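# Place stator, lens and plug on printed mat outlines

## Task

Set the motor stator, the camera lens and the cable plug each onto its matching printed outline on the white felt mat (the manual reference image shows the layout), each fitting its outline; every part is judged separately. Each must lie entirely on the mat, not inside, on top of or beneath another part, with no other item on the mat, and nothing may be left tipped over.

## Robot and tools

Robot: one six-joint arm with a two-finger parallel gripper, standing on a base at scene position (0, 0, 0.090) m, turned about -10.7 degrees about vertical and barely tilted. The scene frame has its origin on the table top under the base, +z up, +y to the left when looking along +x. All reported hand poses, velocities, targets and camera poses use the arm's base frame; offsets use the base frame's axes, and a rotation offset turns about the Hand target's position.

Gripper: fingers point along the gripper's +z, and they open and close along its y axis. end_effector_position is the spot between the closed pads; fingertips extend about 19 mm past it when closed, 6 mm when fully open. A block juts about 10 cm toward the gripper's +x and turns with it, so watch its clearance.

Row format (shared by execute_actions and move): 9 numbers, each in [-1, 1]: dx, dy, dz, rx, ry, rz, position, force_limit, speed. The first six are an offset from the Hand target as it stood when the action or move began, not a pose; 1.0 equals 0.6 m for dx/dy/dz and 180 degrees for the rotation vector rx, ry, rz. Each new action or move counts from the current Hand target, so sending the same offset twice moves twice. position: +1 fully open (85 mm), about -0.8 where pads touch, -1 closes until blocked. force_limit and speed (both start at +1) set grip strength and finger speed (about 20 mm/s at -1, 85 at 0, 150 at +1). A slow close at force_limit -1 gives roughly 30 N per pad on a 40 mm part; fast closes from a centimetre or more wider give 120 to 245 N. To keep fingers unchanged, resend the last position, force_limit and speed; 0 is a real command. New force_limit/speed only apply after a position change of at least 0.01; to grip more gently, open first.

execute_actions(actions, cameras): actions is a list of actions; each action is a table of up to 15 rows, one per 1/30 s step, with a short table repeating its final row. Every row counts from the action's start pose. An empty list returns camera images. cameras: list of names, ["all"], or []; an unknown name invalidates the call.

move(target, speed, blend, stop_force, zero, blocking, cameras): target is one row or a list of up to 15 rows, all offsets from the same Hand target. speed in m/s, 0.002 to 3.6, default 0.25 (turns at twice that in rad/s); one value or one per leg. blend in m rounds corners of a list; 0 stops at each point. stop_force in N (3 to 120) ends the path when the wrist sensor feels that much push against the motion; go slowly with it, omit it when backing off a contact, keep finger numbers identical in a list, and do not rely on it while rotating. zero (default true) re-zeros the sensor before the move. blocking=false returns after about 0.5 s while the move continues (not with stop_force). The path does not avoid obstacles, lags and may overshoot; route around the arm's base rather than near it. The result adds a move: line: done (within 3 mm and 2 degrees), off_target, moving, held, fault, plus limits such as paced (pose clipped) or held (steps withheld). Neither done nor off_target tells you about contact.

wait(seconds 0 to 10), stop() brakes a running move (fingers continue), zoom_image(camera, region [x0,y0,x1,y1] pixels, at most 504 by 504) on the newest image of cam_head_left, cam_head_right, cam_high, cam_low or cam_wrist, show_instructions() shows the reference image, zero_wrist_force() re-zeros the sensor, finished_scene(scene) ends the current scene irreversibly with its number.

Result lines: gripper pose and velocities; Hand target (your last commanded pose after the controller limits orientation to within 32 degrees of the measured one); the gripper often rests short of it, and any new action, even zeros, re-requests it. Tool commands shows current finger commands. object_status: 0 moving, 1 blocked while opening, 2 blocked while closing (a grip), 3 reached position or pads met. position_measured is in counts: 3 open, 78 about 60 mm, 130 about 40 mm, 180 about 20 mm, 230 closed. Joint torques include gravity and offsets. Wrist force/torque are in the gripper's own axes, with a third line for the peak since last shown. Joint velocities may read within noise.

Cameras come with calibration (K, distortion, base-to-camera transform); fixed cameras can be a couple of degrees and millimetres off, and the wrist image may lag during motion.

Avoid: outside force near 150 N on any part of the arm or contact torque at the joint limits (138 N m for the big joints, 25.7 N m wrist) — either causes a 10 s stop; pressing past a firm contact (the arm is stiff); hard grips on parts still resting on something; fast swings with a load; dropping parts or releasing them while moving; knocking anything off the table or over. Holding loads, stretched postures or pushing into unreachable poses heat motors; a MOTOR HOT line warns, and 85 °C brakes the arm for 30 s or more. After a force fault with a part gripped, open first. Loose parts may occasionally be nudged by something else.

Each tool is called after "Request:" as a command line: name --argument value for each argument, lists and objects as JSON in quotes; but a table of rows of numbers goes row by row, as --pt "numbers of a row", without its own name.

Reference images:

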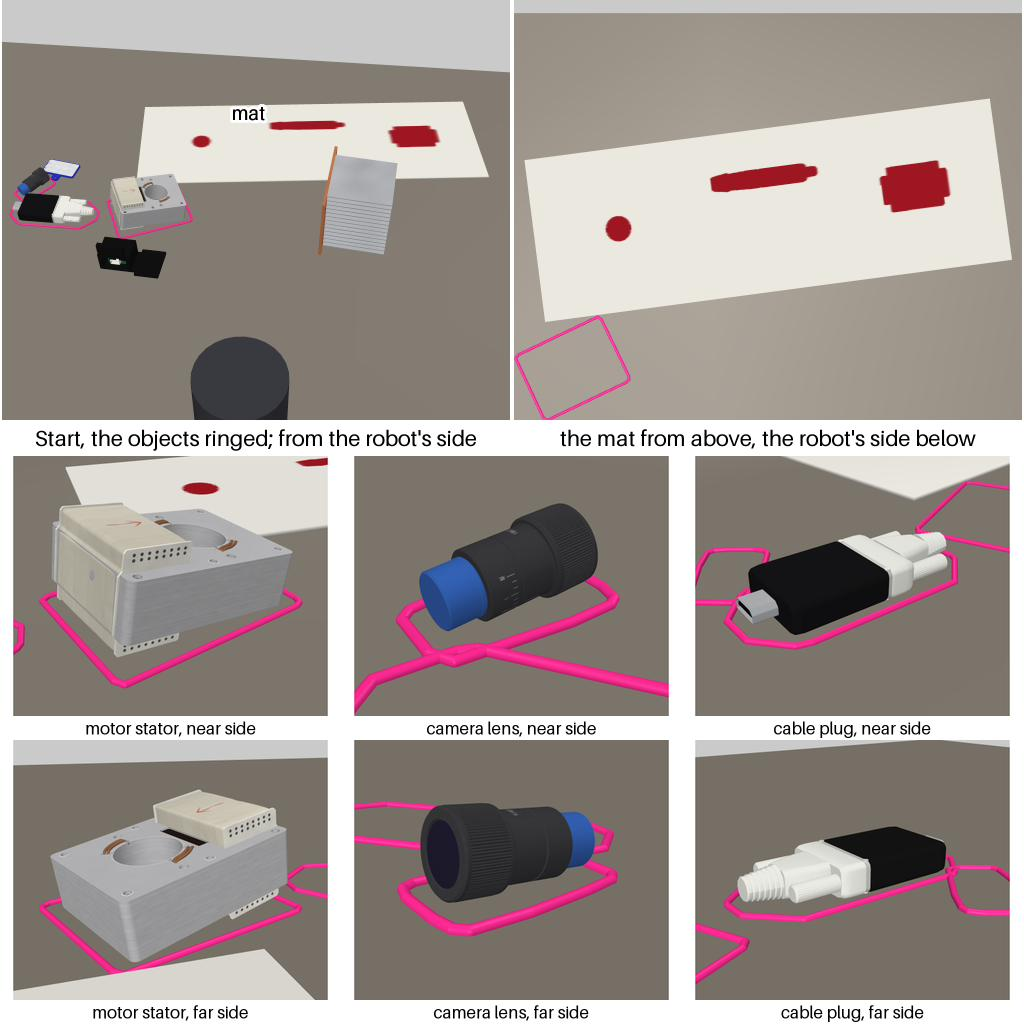

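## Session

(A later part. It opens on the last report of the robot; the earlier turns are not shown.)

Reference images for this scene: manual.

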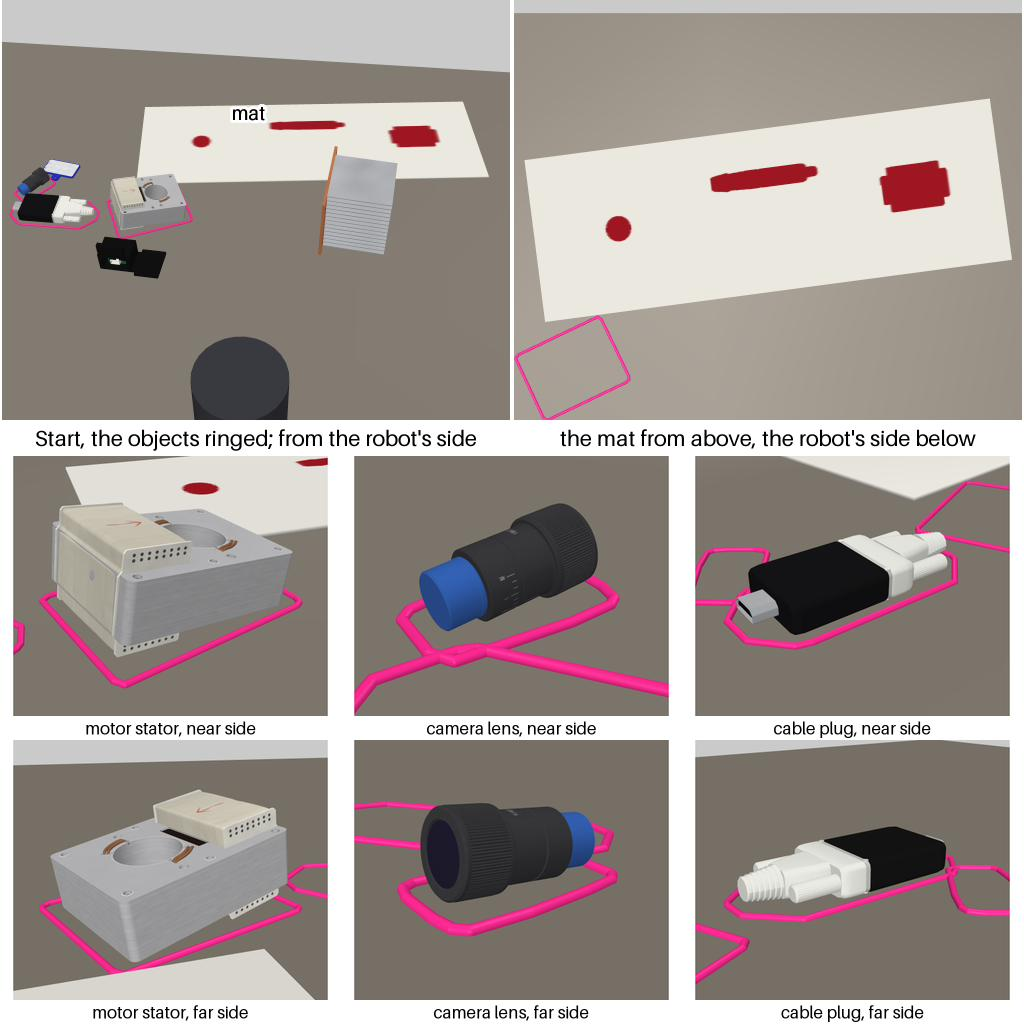

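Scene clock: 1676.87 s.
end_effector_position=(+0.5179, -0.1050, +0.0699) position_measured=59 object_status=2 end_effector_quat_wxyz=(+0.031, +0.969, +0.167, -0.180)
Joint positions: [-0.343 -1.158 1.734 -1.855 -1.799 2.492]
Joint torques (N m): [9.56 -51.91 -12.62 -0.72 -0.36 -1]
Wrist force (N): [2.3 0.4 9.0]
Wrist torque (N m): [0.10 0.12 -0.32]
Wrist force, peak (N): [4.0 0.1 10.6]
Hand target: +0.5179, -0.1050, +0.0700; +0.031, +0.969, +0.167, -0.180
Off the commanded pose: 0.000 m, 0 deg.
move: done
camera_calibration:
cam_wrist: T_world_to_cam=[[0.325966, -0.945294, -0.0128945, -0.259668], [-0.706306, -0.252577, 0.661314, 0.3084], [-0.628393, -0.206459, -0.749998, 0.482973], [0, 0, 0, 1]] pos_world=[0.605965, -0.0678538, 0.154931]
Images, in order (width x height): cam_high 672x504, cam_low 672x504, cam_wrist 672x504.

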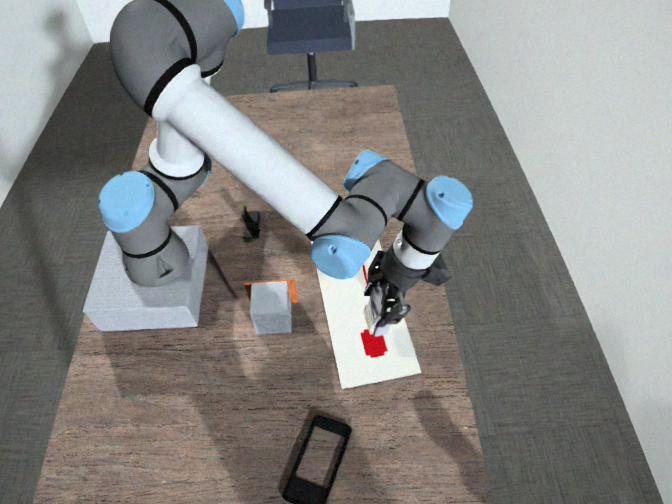

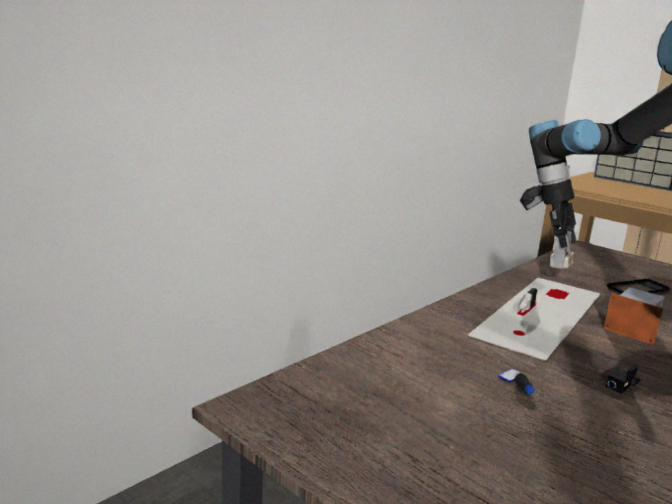

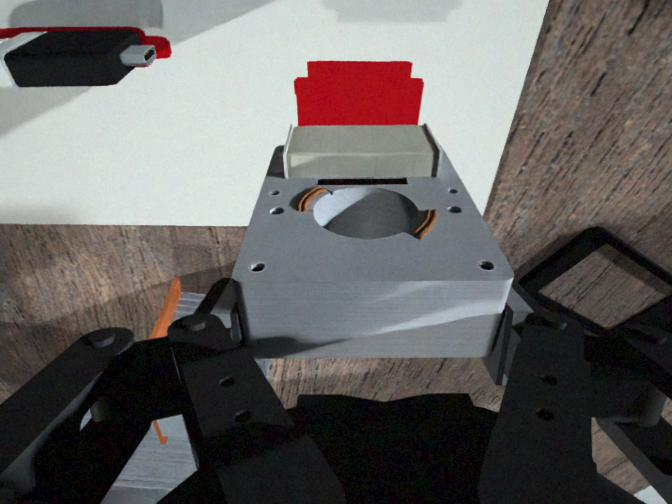

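Request:
move --target '[-0.01483, -0.0095, -0.12333, 0.00964, -0.02723, 0, -1, -1, -1]' --speed 0.12 --cameras '["cam_wrist", "cam_low"]'

Request:
zoom_image --camera "cam_wrist" --region '[220, 40, 530, 370]'

Scene clock: 1753.43 s.
end_effector_position=(+0.5090, -0.1107, -0.0041) position_measured=59 object_status=2 end_effector_quat_wxyz=(+0.023, +0.976, +0.168, -0.136)
Joint positions: [-0.382 -1.102 1.889 -2.146 -1.752 2.438]
Joint torques (N m): [8.85 -49.32 -25.1 -3.62 -2.1 1.1]
Wrist force (N): [1.6 0.4 9.6]
Wrist torque (N m): [0.11 0.09 -0.19]
Wrist force, peak (N): [1.7 0.4 12.2]
Hand target: +0.5090, -0.1107, -0.0040; +0.023, +0.976, +0.168, -0.136
Off the commanded pose: 0.000 m, 0 deg.
move: done
camera_calibration:
cam_wrist: T_world_to_cam=[[0.327261, -0.944835, -0.0137028, -0.263702], [-0.759731, -0.271714, 0.590745, 0.374401], [-0.56188, -0.182917, -0.806742, 0.389144], [0, 0, 0, 1]] pos_world=[0.589396, -0.076243, 0.0891495]
Images, in order (width x height): cam_low 672x504, cam_wrist 672x504.

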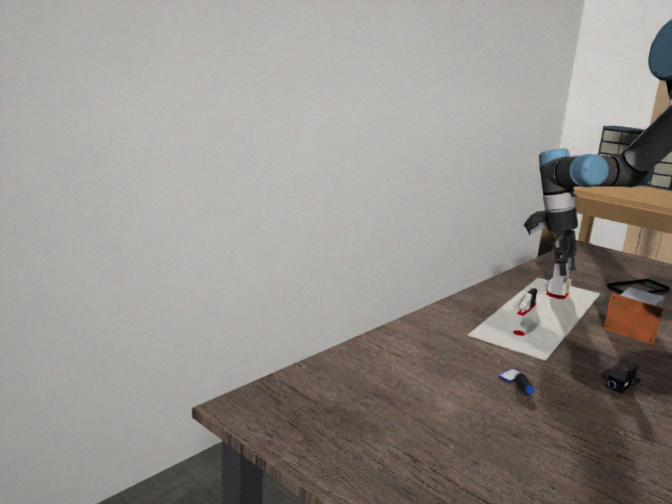

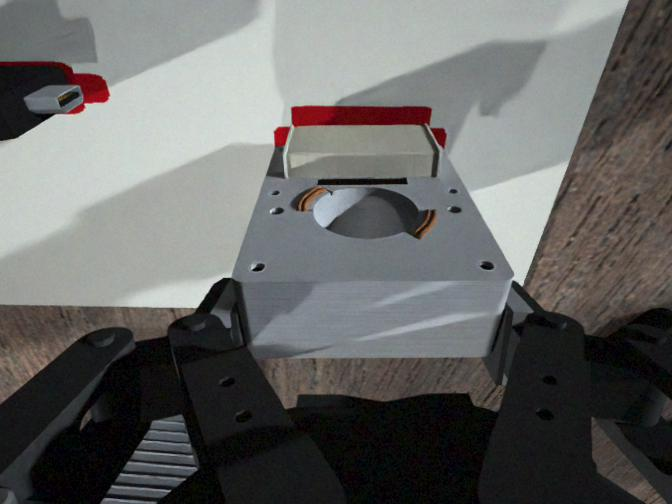

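Scaled by 1.527 from the camera's 672x504 image, which has a finer 960x720 frame.

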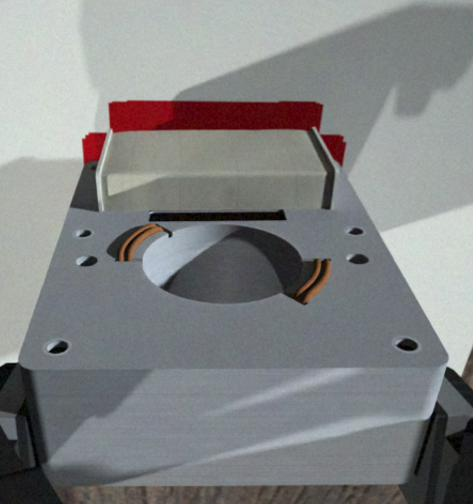

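Request:
zoom_image --camera "cam_wrist" --region '[260, 90, 460, 190]'

Scaled by 2.520 from the camera's 672x504 image, which has a finer 960x720 frame.

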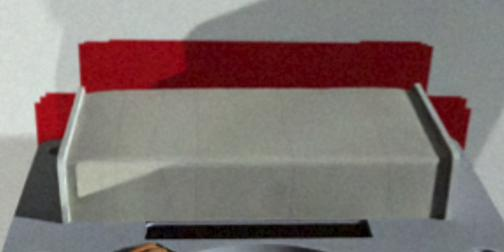

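Request:
move --target '[0.0021, -0.001, -0.0092, 0, 0, 0, -1, -1, -1]' --speed 0.04

Request:
move --target '[0, 0, -0.0125, 0, 0, 0, -1, -1, -1]' --speed 0.004 --stop_force 3 --cameras '["cam_wrist", "cam_low"]'

Request:
zoom_image --camera "cam_wrist" --region '[220, 60, 530, 370]'

Scene clock: 1783.10 s.
end_effector_position=(+0.5103, -0.1113, -0.0096) position_measured=59 object_status=2 end_effector_quat_wxyz=(+0.023, +0.976, +0.168, -0.136)
Joint positions: [-0.382 -1.09 1.888 -2.158 -1.752 2.438]
Joint torques (N m): [-2.6 -45.32 -28.54 -3.09 -2.14 -0.83]
Wrist force (N): [1.6 0.5 9.6]
Wrist torque (N m): [0.14 0.07 -0.20]
Wrist force, peak (N): [1.9 0.4 9.9]
Hand target: +0.5103, -0.1113, -0.0095; +0.023, +0.976, +0.168, -0.136
Off the commanded pose: 0.000 m, 0 deg.
move: done

Scene clock: 1784.67 s.
end_effector_position=(+0.5103, -0.1113, -0.0118) position_measured=59 object_status=2 end_effector_quat_wxyz=(+0.023, +0.976, +0.168, -0.136)
Joint positions: [-0.382 -1.086 1.889 -2.163 -1.752 2.438]
Joint torques (N m): [-2.55 -49.45 -25.53 -0.39 -1.27 -0.99]
Wrist force (N): [-0.1 0.0 5.3]
Wrist torque (N m): [0.06 0.20 -0.20]
Wrist force, peak (N): [1.7 0.5 9.7]
Hand target: +0.5103, -0.1113, -0.0118; +0.023, +0.976, +0.168, -0.136 (not the last commanded pose)
Off the commanded pose: 0.005 m, 0 deg.
move: contact
camera_calibration:
cam_wrist: T_world_to_cam=[[0.327383, -0.944796, -0.0134781, -0.264793], [-0.759862, -0.271726, 0.590572, 0.379893], [-0.561632, -0.183101, -0.806873, 0.383421], [0, 0, 0, 1]] pos_world=[0.590696, -0.0767433, 0.0814496]
Images, in order (width x height): cam_low 672x504, cam_wrist 672x504.

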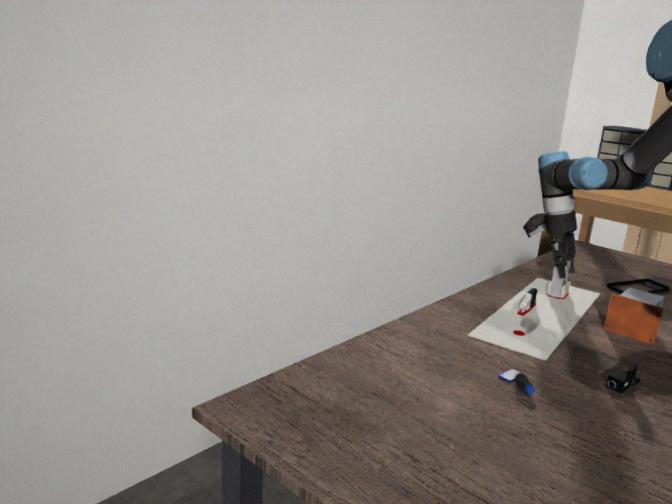

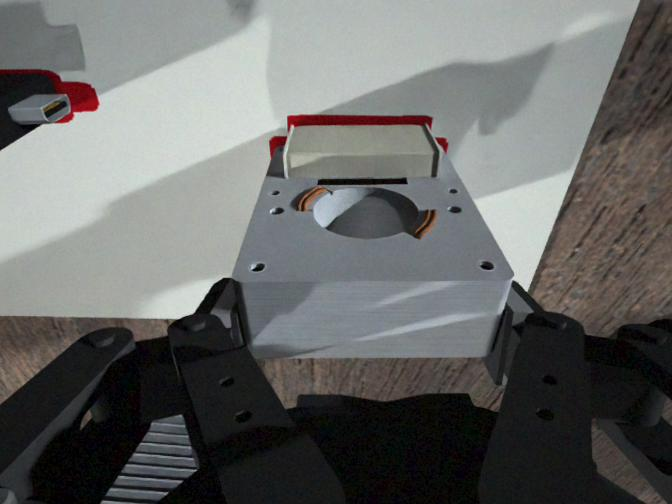

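Scaled by 1.626 from the camera's 672x504 image, which has a finer 960x720 frame.

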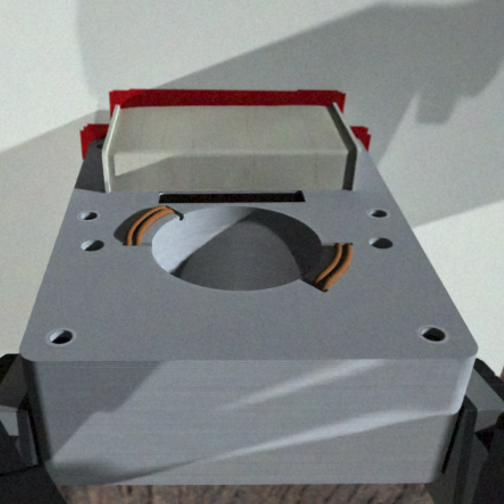

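Request:
zoom_image --camera "cam_low" --region '[520, 250, 620, 320]'

Scaled by 5.040 from the camera's 672x504 image, which has a finer 960x720 frame.

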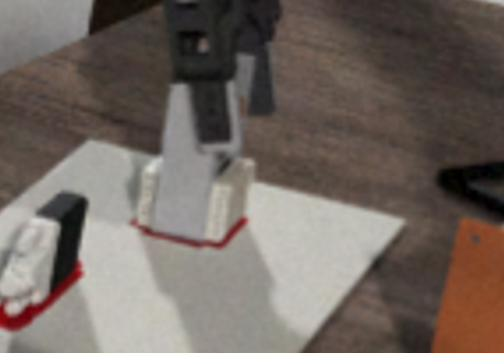

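Request:
execute_actions --actions '[[[0, 0, 0, 0, 0, 0, 0.9, -1, -1]]]' --cameras '["cam_wrist"]'

Scene clock: 1801.53 s.
end_effector_position=(+0.5103, -0.1113, -0.0117) position_measured=16 object_status=0 end_effector_quat_wxyz=(+0.023, +0.976, +0.168, -0.136)
Joint positions: [-0.382 -1.086 1.889 -2.163 -1.752 2.438]
Joint torques (N m): [-1.91 -38.16 -18.88 -0.45 0.47 -0.92]
Wrist force (N): [-1.1 0.2 1.4]
Wrist torque (N m): [0.10 0.22 -0.20]
Wrist force, peak (N): [0.1 0.0 5.8]
Hand target: +0.5103, -0.1113, -0.0118; +0.023, +0.976, +0.168, -0.136
Off the commanded pose: 0.000 m, 0 deg.
camera_calibration:
cam_wrist: T_world_to_cam=[[0.327377, -0.944798, -0.0134328, -0.264792], [-0.759915, -0.27171, 0.590511, 0.379871], [-0.561563, -0.183112, -0.806918, 0.383464], [0, 0, 0, 1]] pos_world=[0.590696, -0.0767433, 0.0815495]
Images, in order (width x height): cam_wrist 672x504.

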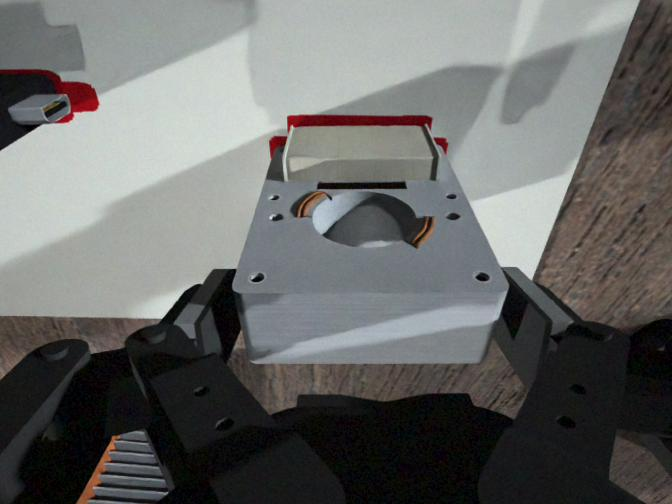

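Request:
zoom_image --camera "cam_wrist" --region '[220, 80, 520, 380]'

Scaled by 1.680 from the camera's 672x504 image, which has a finer 960x720 frame.

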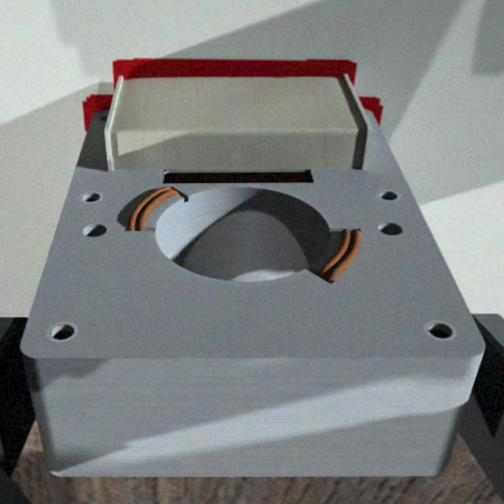

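Request:
move --pt "0.0428 0.0152 0.1603 0 0 0 0.9 -1 -1" --pt "-0.2505 0.4855 0.1697 -0.00806 -0.20515 -0.23345 0.9 -1 -1" --speed '[0.15, 0.5]' --blend '[0.03, 0]' --cameras '["cam_high", "cam_low", "cam_head_right"]'

Request:
zoom_image --camera "cam_high" --region '[320, 220, 420, 380]'

Scene clock: 1877.27 s.
end_effector_position=(+0.3600, +0.1800, +0.0901) position_measured=16 object_status=3 end_effector_quat_wxyz=(+0.036, +0.963, -0.204, +0.172) end_effector_velocity=(+0.000, +0.000, +0.000) end_effector_angular_velocity=(-0.001, -0.002, -0.003)
Joint positions: [0.271 -1.671 2.471 -2.648 -1.792 3.8]
Joint velocities: [0.002 0 0.001 -0.002 -0.003 0.005]
Joint torques (N m): [10.49 -22.13 -8.11 -5.67 -1.89 1.24]
Wrist force (N): [-1.4 0.3 0.8]
Wrist torque (N m): [0.11 0.21 -0.08]
Wrist force, peak (N): [-4.5 -1.3 0.1]
Hand target: +0.3600, +0.1800, +0.0901; +0.036, +0.963, -0.204, +0.172
Off the commanded pose: 0.000 m, 0 deg.
move: done
Images, in order (width x height): cam_head_right 672x504, cam_high 672x504, cam_low 672x504.

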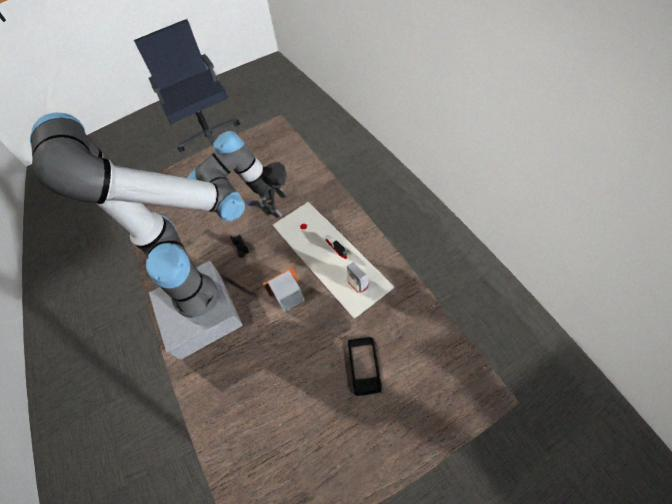

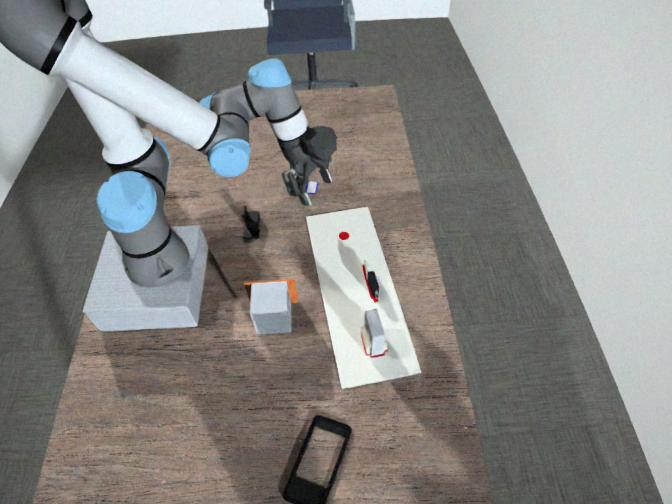

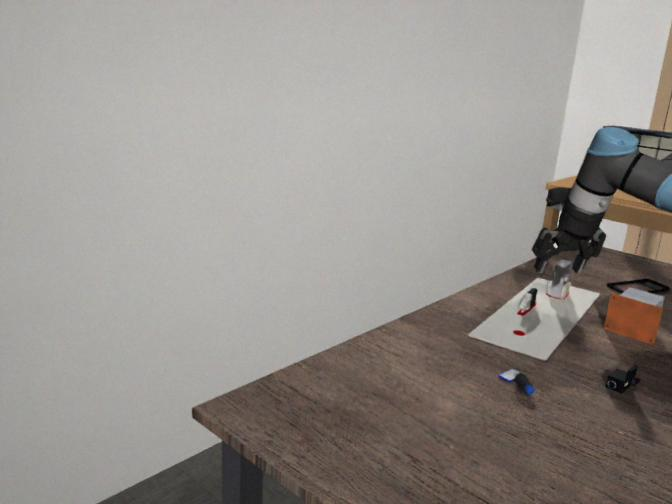

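Scaled by 3.150 from the camera's 672x504 image, which has a finer 960x720 frame.

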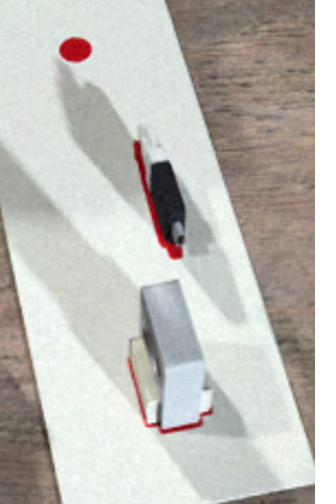

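Request:
move --target '[-0.2733, 0.3867, -0.1, 0, 0, 0, 0.2, -1, -1]' --speed 0.3 --cameras '["cam_wrist", "cam_high"]'

Request:
zoom_image --camera "cam_wrist" --region '[230, 20, 480, 270]'

Scene clock: 1882.27 s.
end_effector_position=(+0.1960, +0.4120, +0.0301) position_measured=104 object_status=0 end_effector_quat_wxyz=(+0.036, +0.963, -0.204, +0.172)
Joint positions: [1.027 -1.33 2.236 -2.523 -1.921 4.579]
Joint torques (N m): [9.92 -21.39 -24.48 -5.08 0.67 1.33]
Wrist force (N): [-1.5 -0.3 0.9]
Wrist torque (N m): [0.08 0.25 -0.04]
Wrist force, peak (N): [-5.2 -2.0 0.6]
Hand target: +0.1960, +0.4120, +0.0301; +0.036, +0.963, -0.204, +0.172
Off the commanded pose: 0.000 m, 0 deg.
move: done
camera_calibration:
cam_wrist: T_world_to_cam=[[-0.404408, -0.914459, -0.0148201, 0.463967], [-0.914568, 0.404429, 0.00170478, 0.0279915], [0.00443471, 0.0142434, -0.999889, 0.150056], [0, 0, 0, 1]] pos_world=[0.212567, 0.410821, 0.156867]
Images, in order (width x height): cam_high 672x504, cam_wrist 672x504.

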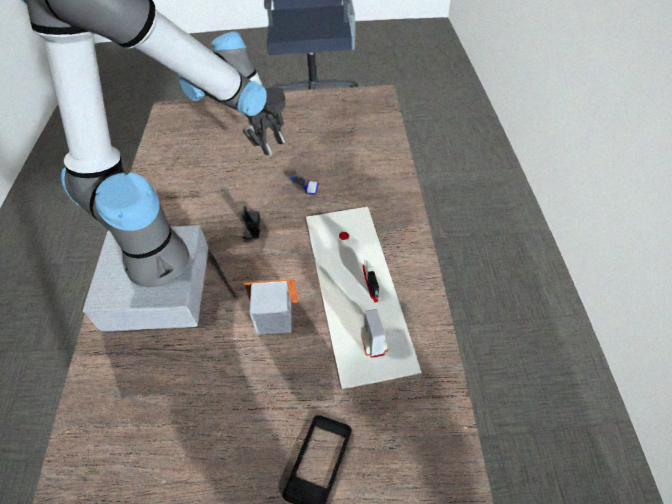

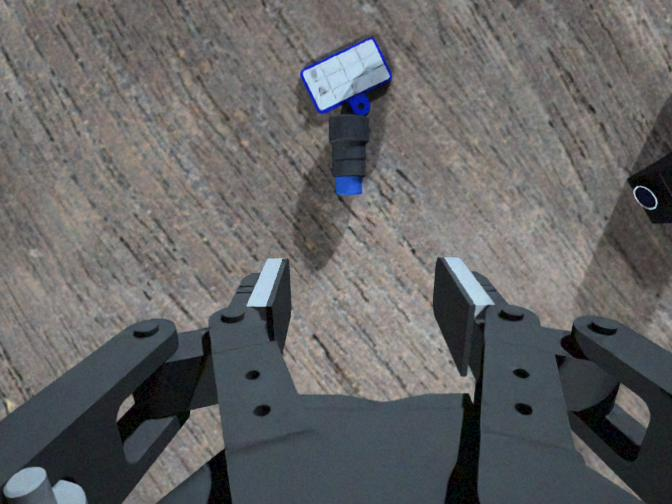

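Scaled by 2.016 from the camera's 672x504 image, which has a finer 960x720 frame.

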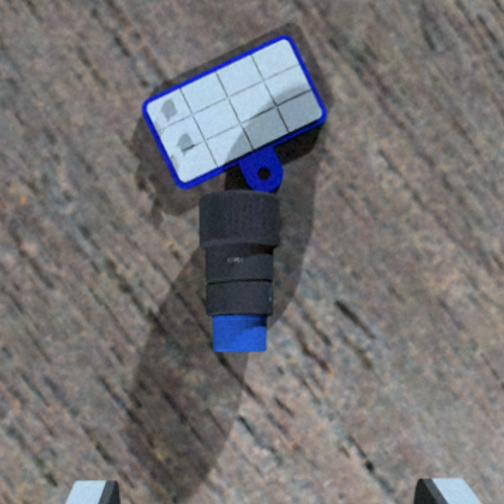

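Request:
move --target '[0.0272, -0.0063, -0.1112, -0.08518, -0.19135, 0, 0.2, -1, -1]' --speed 0.3 --cameras '["cam_wrist", "cam_low"]'

Request:
zoom_image --camera "cam_low" --region '[470, 300, 610, 420]'

Scene clock: 1937.67 s.
end_effector_position=(+0.2123, +0.4083, -0.0366) position_measured=104 object_status=3 end_effector_quat_wxyz=(+0.101, +0.856, -0.181, +0.473)
Joint positions: [1.272 -0.894 2.168 -2.658 -2.57 4.934]
Joint torques (N m): [-5.32 -33.93 1.77 -5.14 -3.28 -0.21]
Wrist force (N): [-1.9 -0.5 0.1]
Wrist torque (N m): [-0.06 0.52 0.05]
Wrist force, peak (N): [-3.6 -0.7 0.7]
Hand target: +0.2123, +0.4083, -0.0367; +0.101, +0.856, -0.181, +0.474
Off the commanded pose: 0.000 m, 0 deg.
move: done
camera_calibration:
cam_wrist: T_world_to_cam=[[-0.396461, -0.917994, -0.0102626, 0.466176], [-0.724953, 0.31991, -0.610001, 0.0163498], [0.563261, -0.234401, -0.792334, 0.0738474], [0, 0, 0, 1]] pos_world=[0.155078, 0.440026, 0.0732694]
Images, in order (width x height): cam_low 672x504, cam_wrist 672x504.

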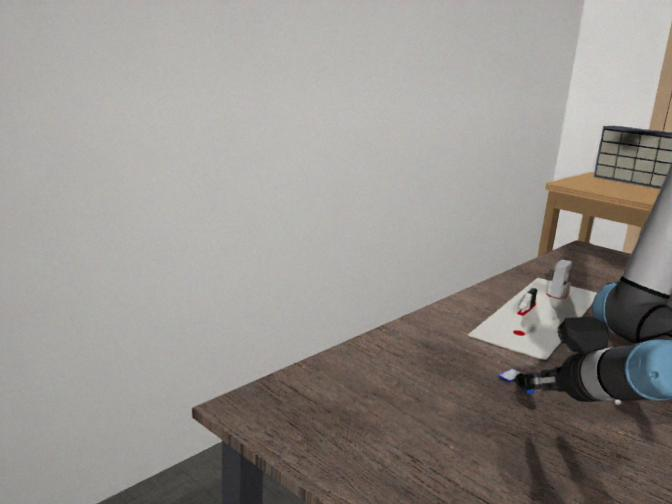

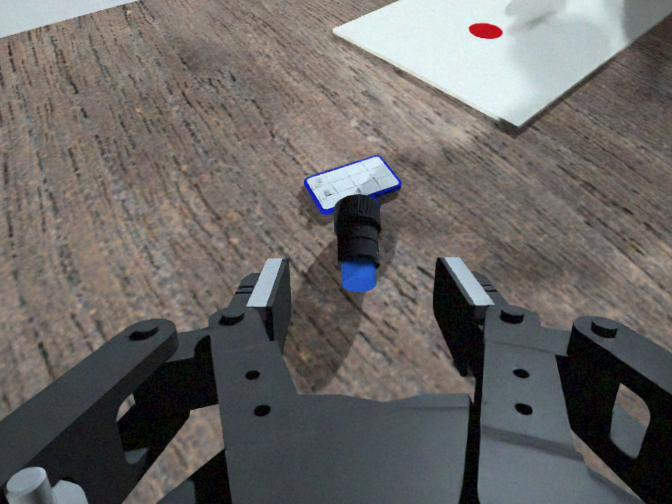

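Scaled by 3.600 from the camera's 672x504 image, which has a finer 960x720 frame.

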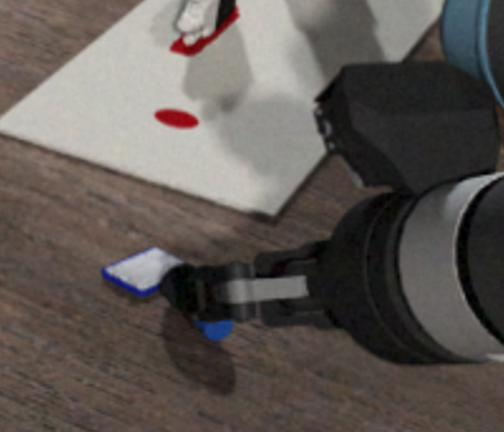

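Request:
move --target '[0.0646, -0.0287, -0.0442, 0, 0, 0, 0.2, -1, -1]' --speed 0.04 --stop_force 5 --cameras '["cam_wrist", "cam_low"]'

Scene clock: 1956.10 s.
end_effector_position=(+0.2511, +0.3910, -0.0632) position_measured=104 object_status=3 end_effector_quat_wxyz=(+0.101, +0.856, -0.181, +0.474)
Joint positions: [1.182 -0.791 2.195 -2.927 -2.581 4.768]
Joint torques (N m): [10.21 -46.79 -8.81 -1.21 -0.6 0.53]
Wrist force (N): [-1.7 -0.9 0.0]
Wrist torque (N m): [-0.12 0.44 -0.09]
Wrist force, peak (N): [-2.2 -0.7 0.4]
Hand target: +0.2511, +0.3910, -0.0632; +0.101, +0.856, -0.181, +0.474
Off the commanded pose: 0.000 m, 0 deg.
move: done
camera_calibration:
cam_wrist: T_world_to_cam=[[-0.396597, -0.917936, -0.0101969, 0.465403], [-0.724776, 0.31992, -0.610205, 0.0337576], [0.563392, -0.234615, -0.792178, 0.0269191], [0, 0, 0, 1]] pos_world=[0.193878, 0.422726, 0.0466695]
Images, in order (width x height): cam_low 672x504, cam_wrist 672x504.

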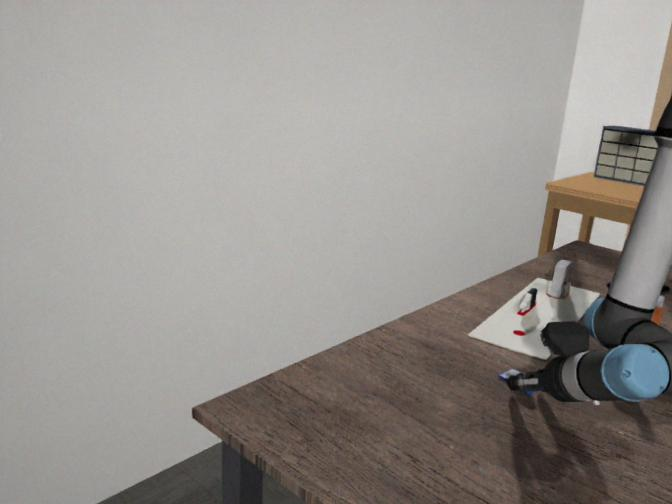

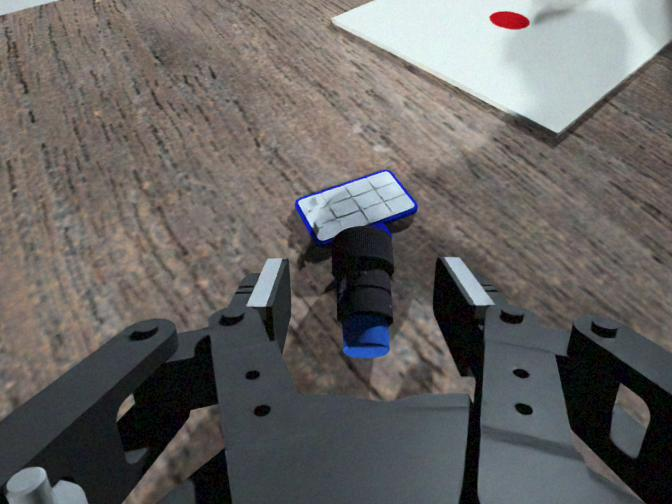

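Request:
zoom_image --camera "cam_wrist" --region '[220, 160, 500, 370]'

Scaled by 1.800 from the camera's 672x504 image, which has a finer 960x720 frame.

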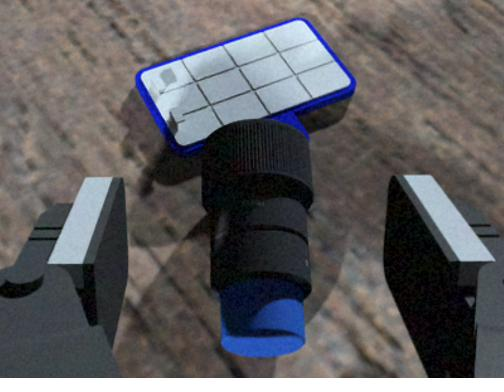

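Request:
move --pt "-0.00457 0.00203 0 0 0 0 0.2 -1 -1" --pt "-0.00457 0.00203 0 0 0 0 -1 -1 -1" --speed 0.02 --cameras '["cam_wrist"]'

Scene clock: 2027.13 s.
end_effector_position=(+0.2484, +0.3923, -0.0632) position_measured=185 object_status=0 end_effector_quat_wxyz=(+0.101, +0.856, -0.181, +0.474)
Joint positions: [1.189 -0.794 2.193 -2.912 -2.581 4.78]
Joint torques (N m): [-3.01 -35.3 1.7 -5.14 -1.9 -1.12]
Wrist force (N): [-1.2 -0.7 -1.4]
Wrist torque (N m): [-0.12 0.44 -0.13]
Wrist force, peak (N): [-2.0 -1.1 0.2]
Hand target: +0.2484, +0.3923, -0.0632; +0.101, +0.856, -0.181, +0.474
Off the commanded pose: 0.000 m, 0 deg.
move: done
camera_calibration:
cam_wrist: T_world_to_cam=[[-0.396545, -0.917958, -0.0102698, 0.465436], [-0.724794, 0.319928, -0.61018, 0.0314157], [0.563405, -0.234521, -0.792196, 0.02868], [0, 0, 0, 1]] pos_world=[0.191178, 0.423926, 0.0466694]
Images, in order (width x height): cam_wrist 672x504.

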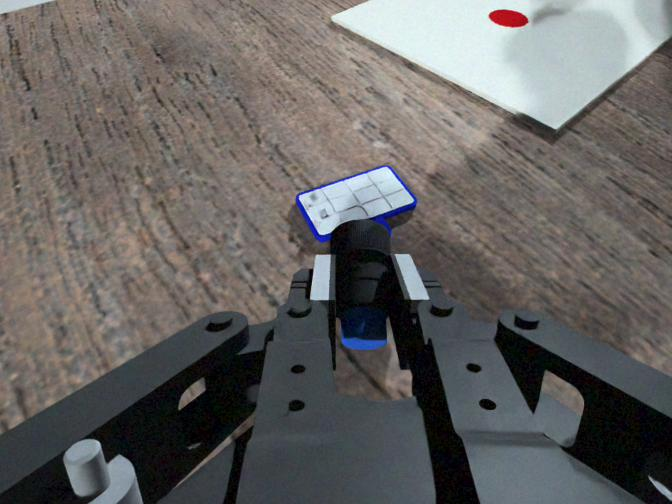

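Request:
wait --seconds 0.3

Request:
zoom_image --camera "cam_wrist" --region '[260, 190, 460, 370]'

Scene clock: 2028.73 s.
end_effector_position=(+0.2484, +0.3923, -0.0632) position_measured=185 object_status=2 end_effector_quat_wxyz=(+0.101, +0.856, -0.181, +0.474)
Joint positions: [1.189 -0.794 2.193 -2.912 -2.581 4.78]
Joint torques (N m): [-3.04 -35.9 2.96 -4.12 -3.01 -1.36]
Wrist force (N): [-1.0 -0.7 -1.5]
Wrist torque (N m): [-0.11 0.40 -0.13]
Wrist force, peak (N): [-1.5 -0.7 -1.4]
Hand target: +0.2484, +0.3923, -0.0632; +0.101, +0.856, -0.181, +0.474
Tool commands: gripper/position=-1.0 gripper/force_limit=-1.0 gripper/speed=-1.0
Off the commanded pose: 0.000 m, 0 deg.
wait: 0.30 s; at rest from the start

Scaled by 2.520 from the camera's 672x504 image, which has a finer 960x720 frame.
This view is cut from an older image: the scene may have changed since it was taken.

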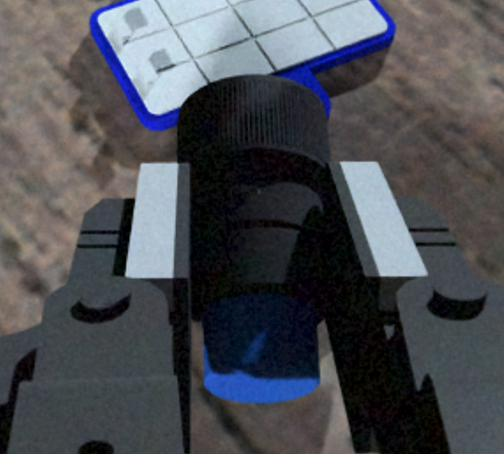

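Request:
move --target '[0, 0, 0.14, 0, 0, 0, -1, -1, -1]' --speed 0.1 --cameras '["cam_wrist"]'

Scene clock: 2032.97 s.
end_effector_position=(+0.2484, +0.3922, +0.0208) position_measured=185 object_status=2 end_effector_quat_wxyz=(+0.101, +0.856, -0.181, +0.474)
Joint positions: [1.189 -1.03 2.219 -2.701 -2.581 4.78]
Joint torques (N m): [4.55 -34.63 -19.66 -4.86 -0.8 0.25]
Wrist force (N): [-2.3 -1.0 0.7]
Wrist torque (N m): [-0.13 0.53 -0.09]
Wrist force, peak (N): [-3.6 -0.9 1.3]
Hand target: +0.2484, +0.3923, +0.0208; +0.101, +0.856, -0.181, +0.474
Off the commanded pose: 0.000 m, 0 deg.
move: done
camera_calibration:
cam_wrist: T_world_to_cam=[[-0.396663, -0.917907, -0.0102524, 0.466298], [-0.72474, 0.320004, -0.610205, 0.0826313], [0.563392, -0.234615, -0.792177, 0.0952648], [0, 0, 0, 1]] pos_world=[0.191178, 0.423926, 0.130669]
Images, in order (width x height): cam_wrist 672x504.

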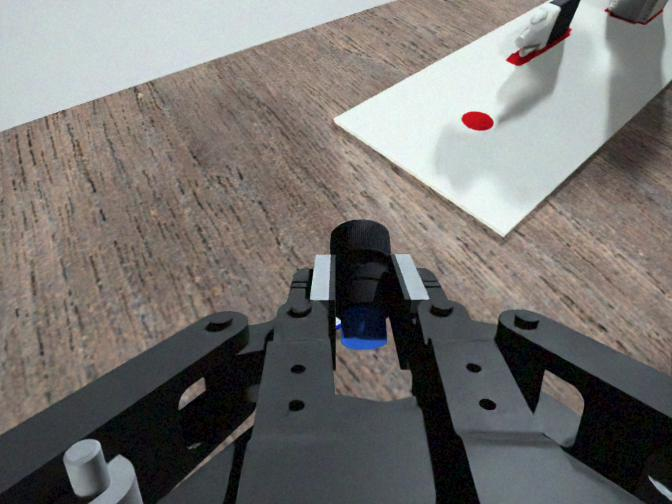

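Request:
move --target '[0.2998, -0.3388, 0.0153, 0.2162, 0.4857, 0, -1, -1, -1]' --speed 0.25 --cameras '["all"]'

Scene clock: 2058.87 s.
end_effector_position=(+0.4282, +0.1890, +0.0300) position_measured=185 object_status=2 end_effector_quat_wxyz=(-0.068, +0.926, -0.196, -0.317)
Joint positions: [-0.015 -1.111 1.81 -1.651 -1.327 3.467]
Joint torques (N m): [3.88 -36.66 -19.13 0.18 -1.2 -0.37]
Wrist force (N): [-1.4 0.8 2.0]
Wrist torque (N m): [0.18 0.35 -0.42]
Wrist force, peak (N): [-3.7 -1.2 -0.1]
Hand target: +0.4282, +0.1890, +0.0300; -0.068, +0.926, -0.196, -0.317
Off the commanded pose: 0.000 m, 0 deg.
move: done
camera_calibration:
cam_wrist: T_world_to_cam=[[-0.417083, -0.908814, -0.00995763, 0.358221], [-0.483986, 0.212816, 0.848803, 0.15705], [-0.769285, 0.358841, -0.528615, 0.404187], [0, 0, 0, 1]] pos_world=[0.536353, 0.147094, 0.0839215]

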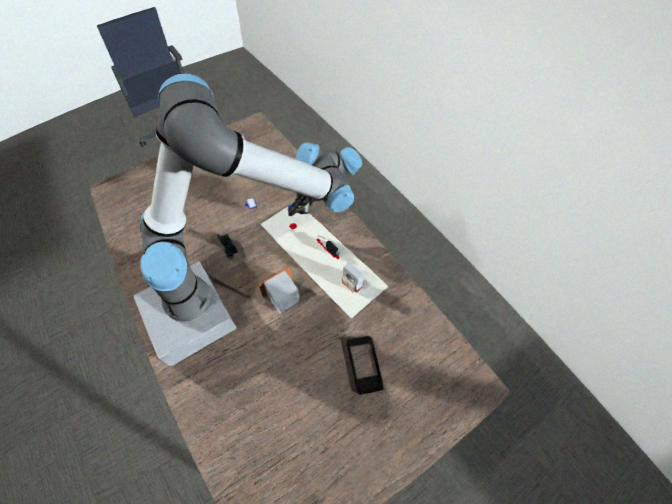

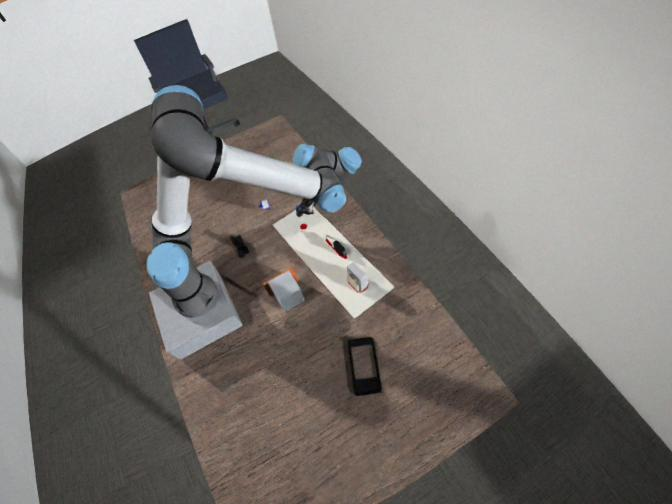

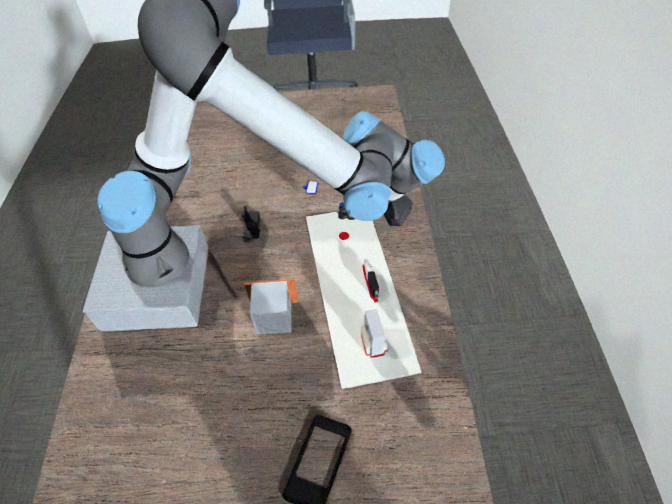

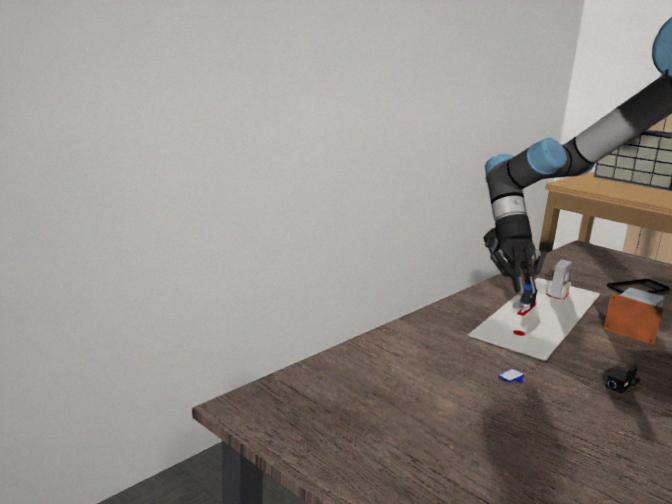

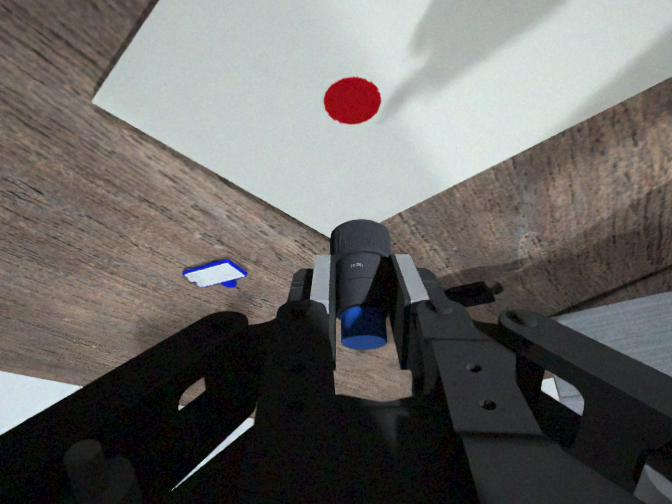

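Request:
move --target '[0.00135, 0.00305, -0.111, 0, 0, 0, -1, -1, -1]' --speed 0.12 --cameras '["cam_wrist", "cam_low"]'

Request:
zoom_image --camera "cam_wrist" --region '[260, 130, 460, 370]'

Request:
zoom_image --camera "cam_low" --region '[480, 260, 600, 360]'

Scene clock: 2071.17 s.
end_effector_position=(+0.4290, +0.1908, -0.0366) position_measured=185 object_status=2 end_effector_quat_wxyz=(-0.068, +0.926, -0.196, -0.317)
Joint positions: [-0.012 -0.995 1.846 -1.803 -1.325 3.469]
Joint torques (N m): [5.99 -41.84 -24.1 0.28 1.18 0.65]
Wrist force (N): [-1.4 0.4 1.8]
Wrist torque (N m): [0.07 0.38 -0.37]
Wrist force, peak (N): [-0.2 0.3 3.1]
Hand target: +0.4290, +0.1908, -0.0366; -0.068, +0.926, -0.196, -0.317
Off the commanded pose: 0.000 m, 0 deg.
move: done
camera_calibration:
cam_wrist: T_world_to_cam=[[-0.416968, -0.908868, -0.00983683, 0.359429], [-0.483717, 0.21273, 0.848978, 0.213401], [-0.769516, 0.358755, -0.528336, 0.369007], [0, 0, 0, 1]] pos_world=[0.537054, 0.148894, 0.0173224]
Images, in order (width x height): cam_low 672x504, cam_wrist 672x504.

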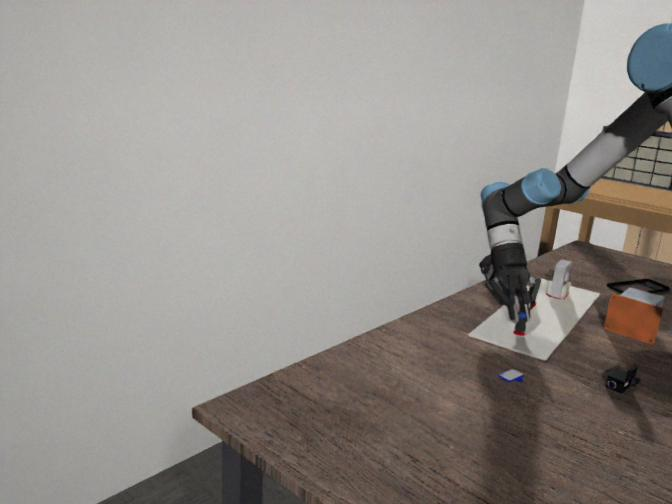

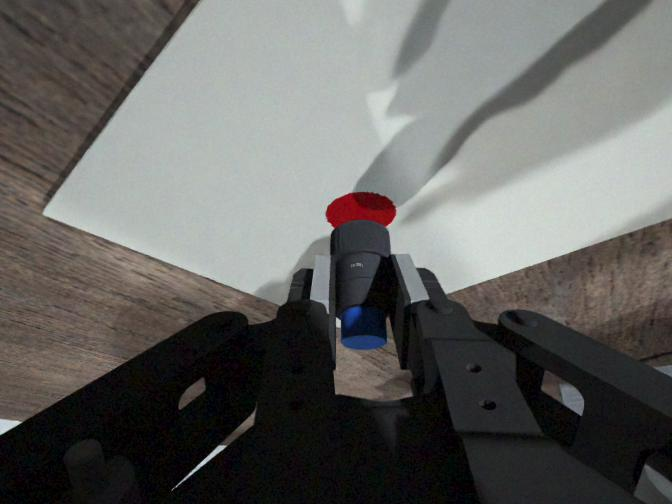

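Scaled by 2.100 from the camera's 672x504 image, which has a finer 960x720 frame.

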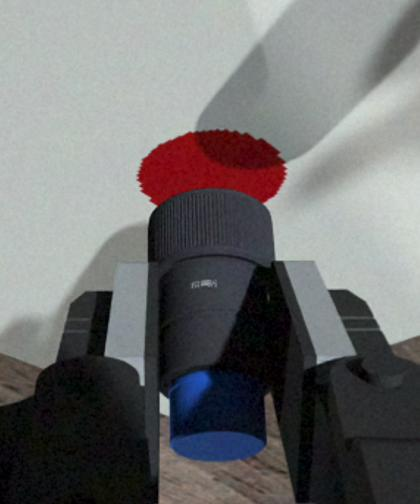

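Scaled by 4.200 from the camera's 672x504 image, which has a finer 960x720 frame.

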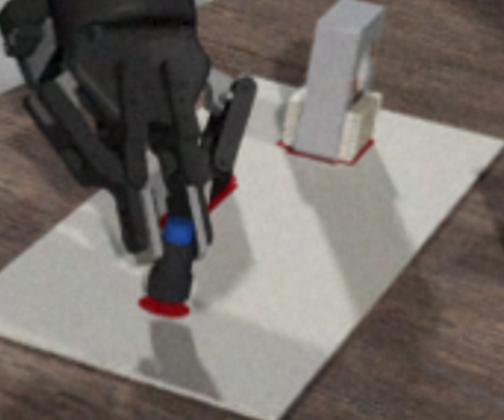

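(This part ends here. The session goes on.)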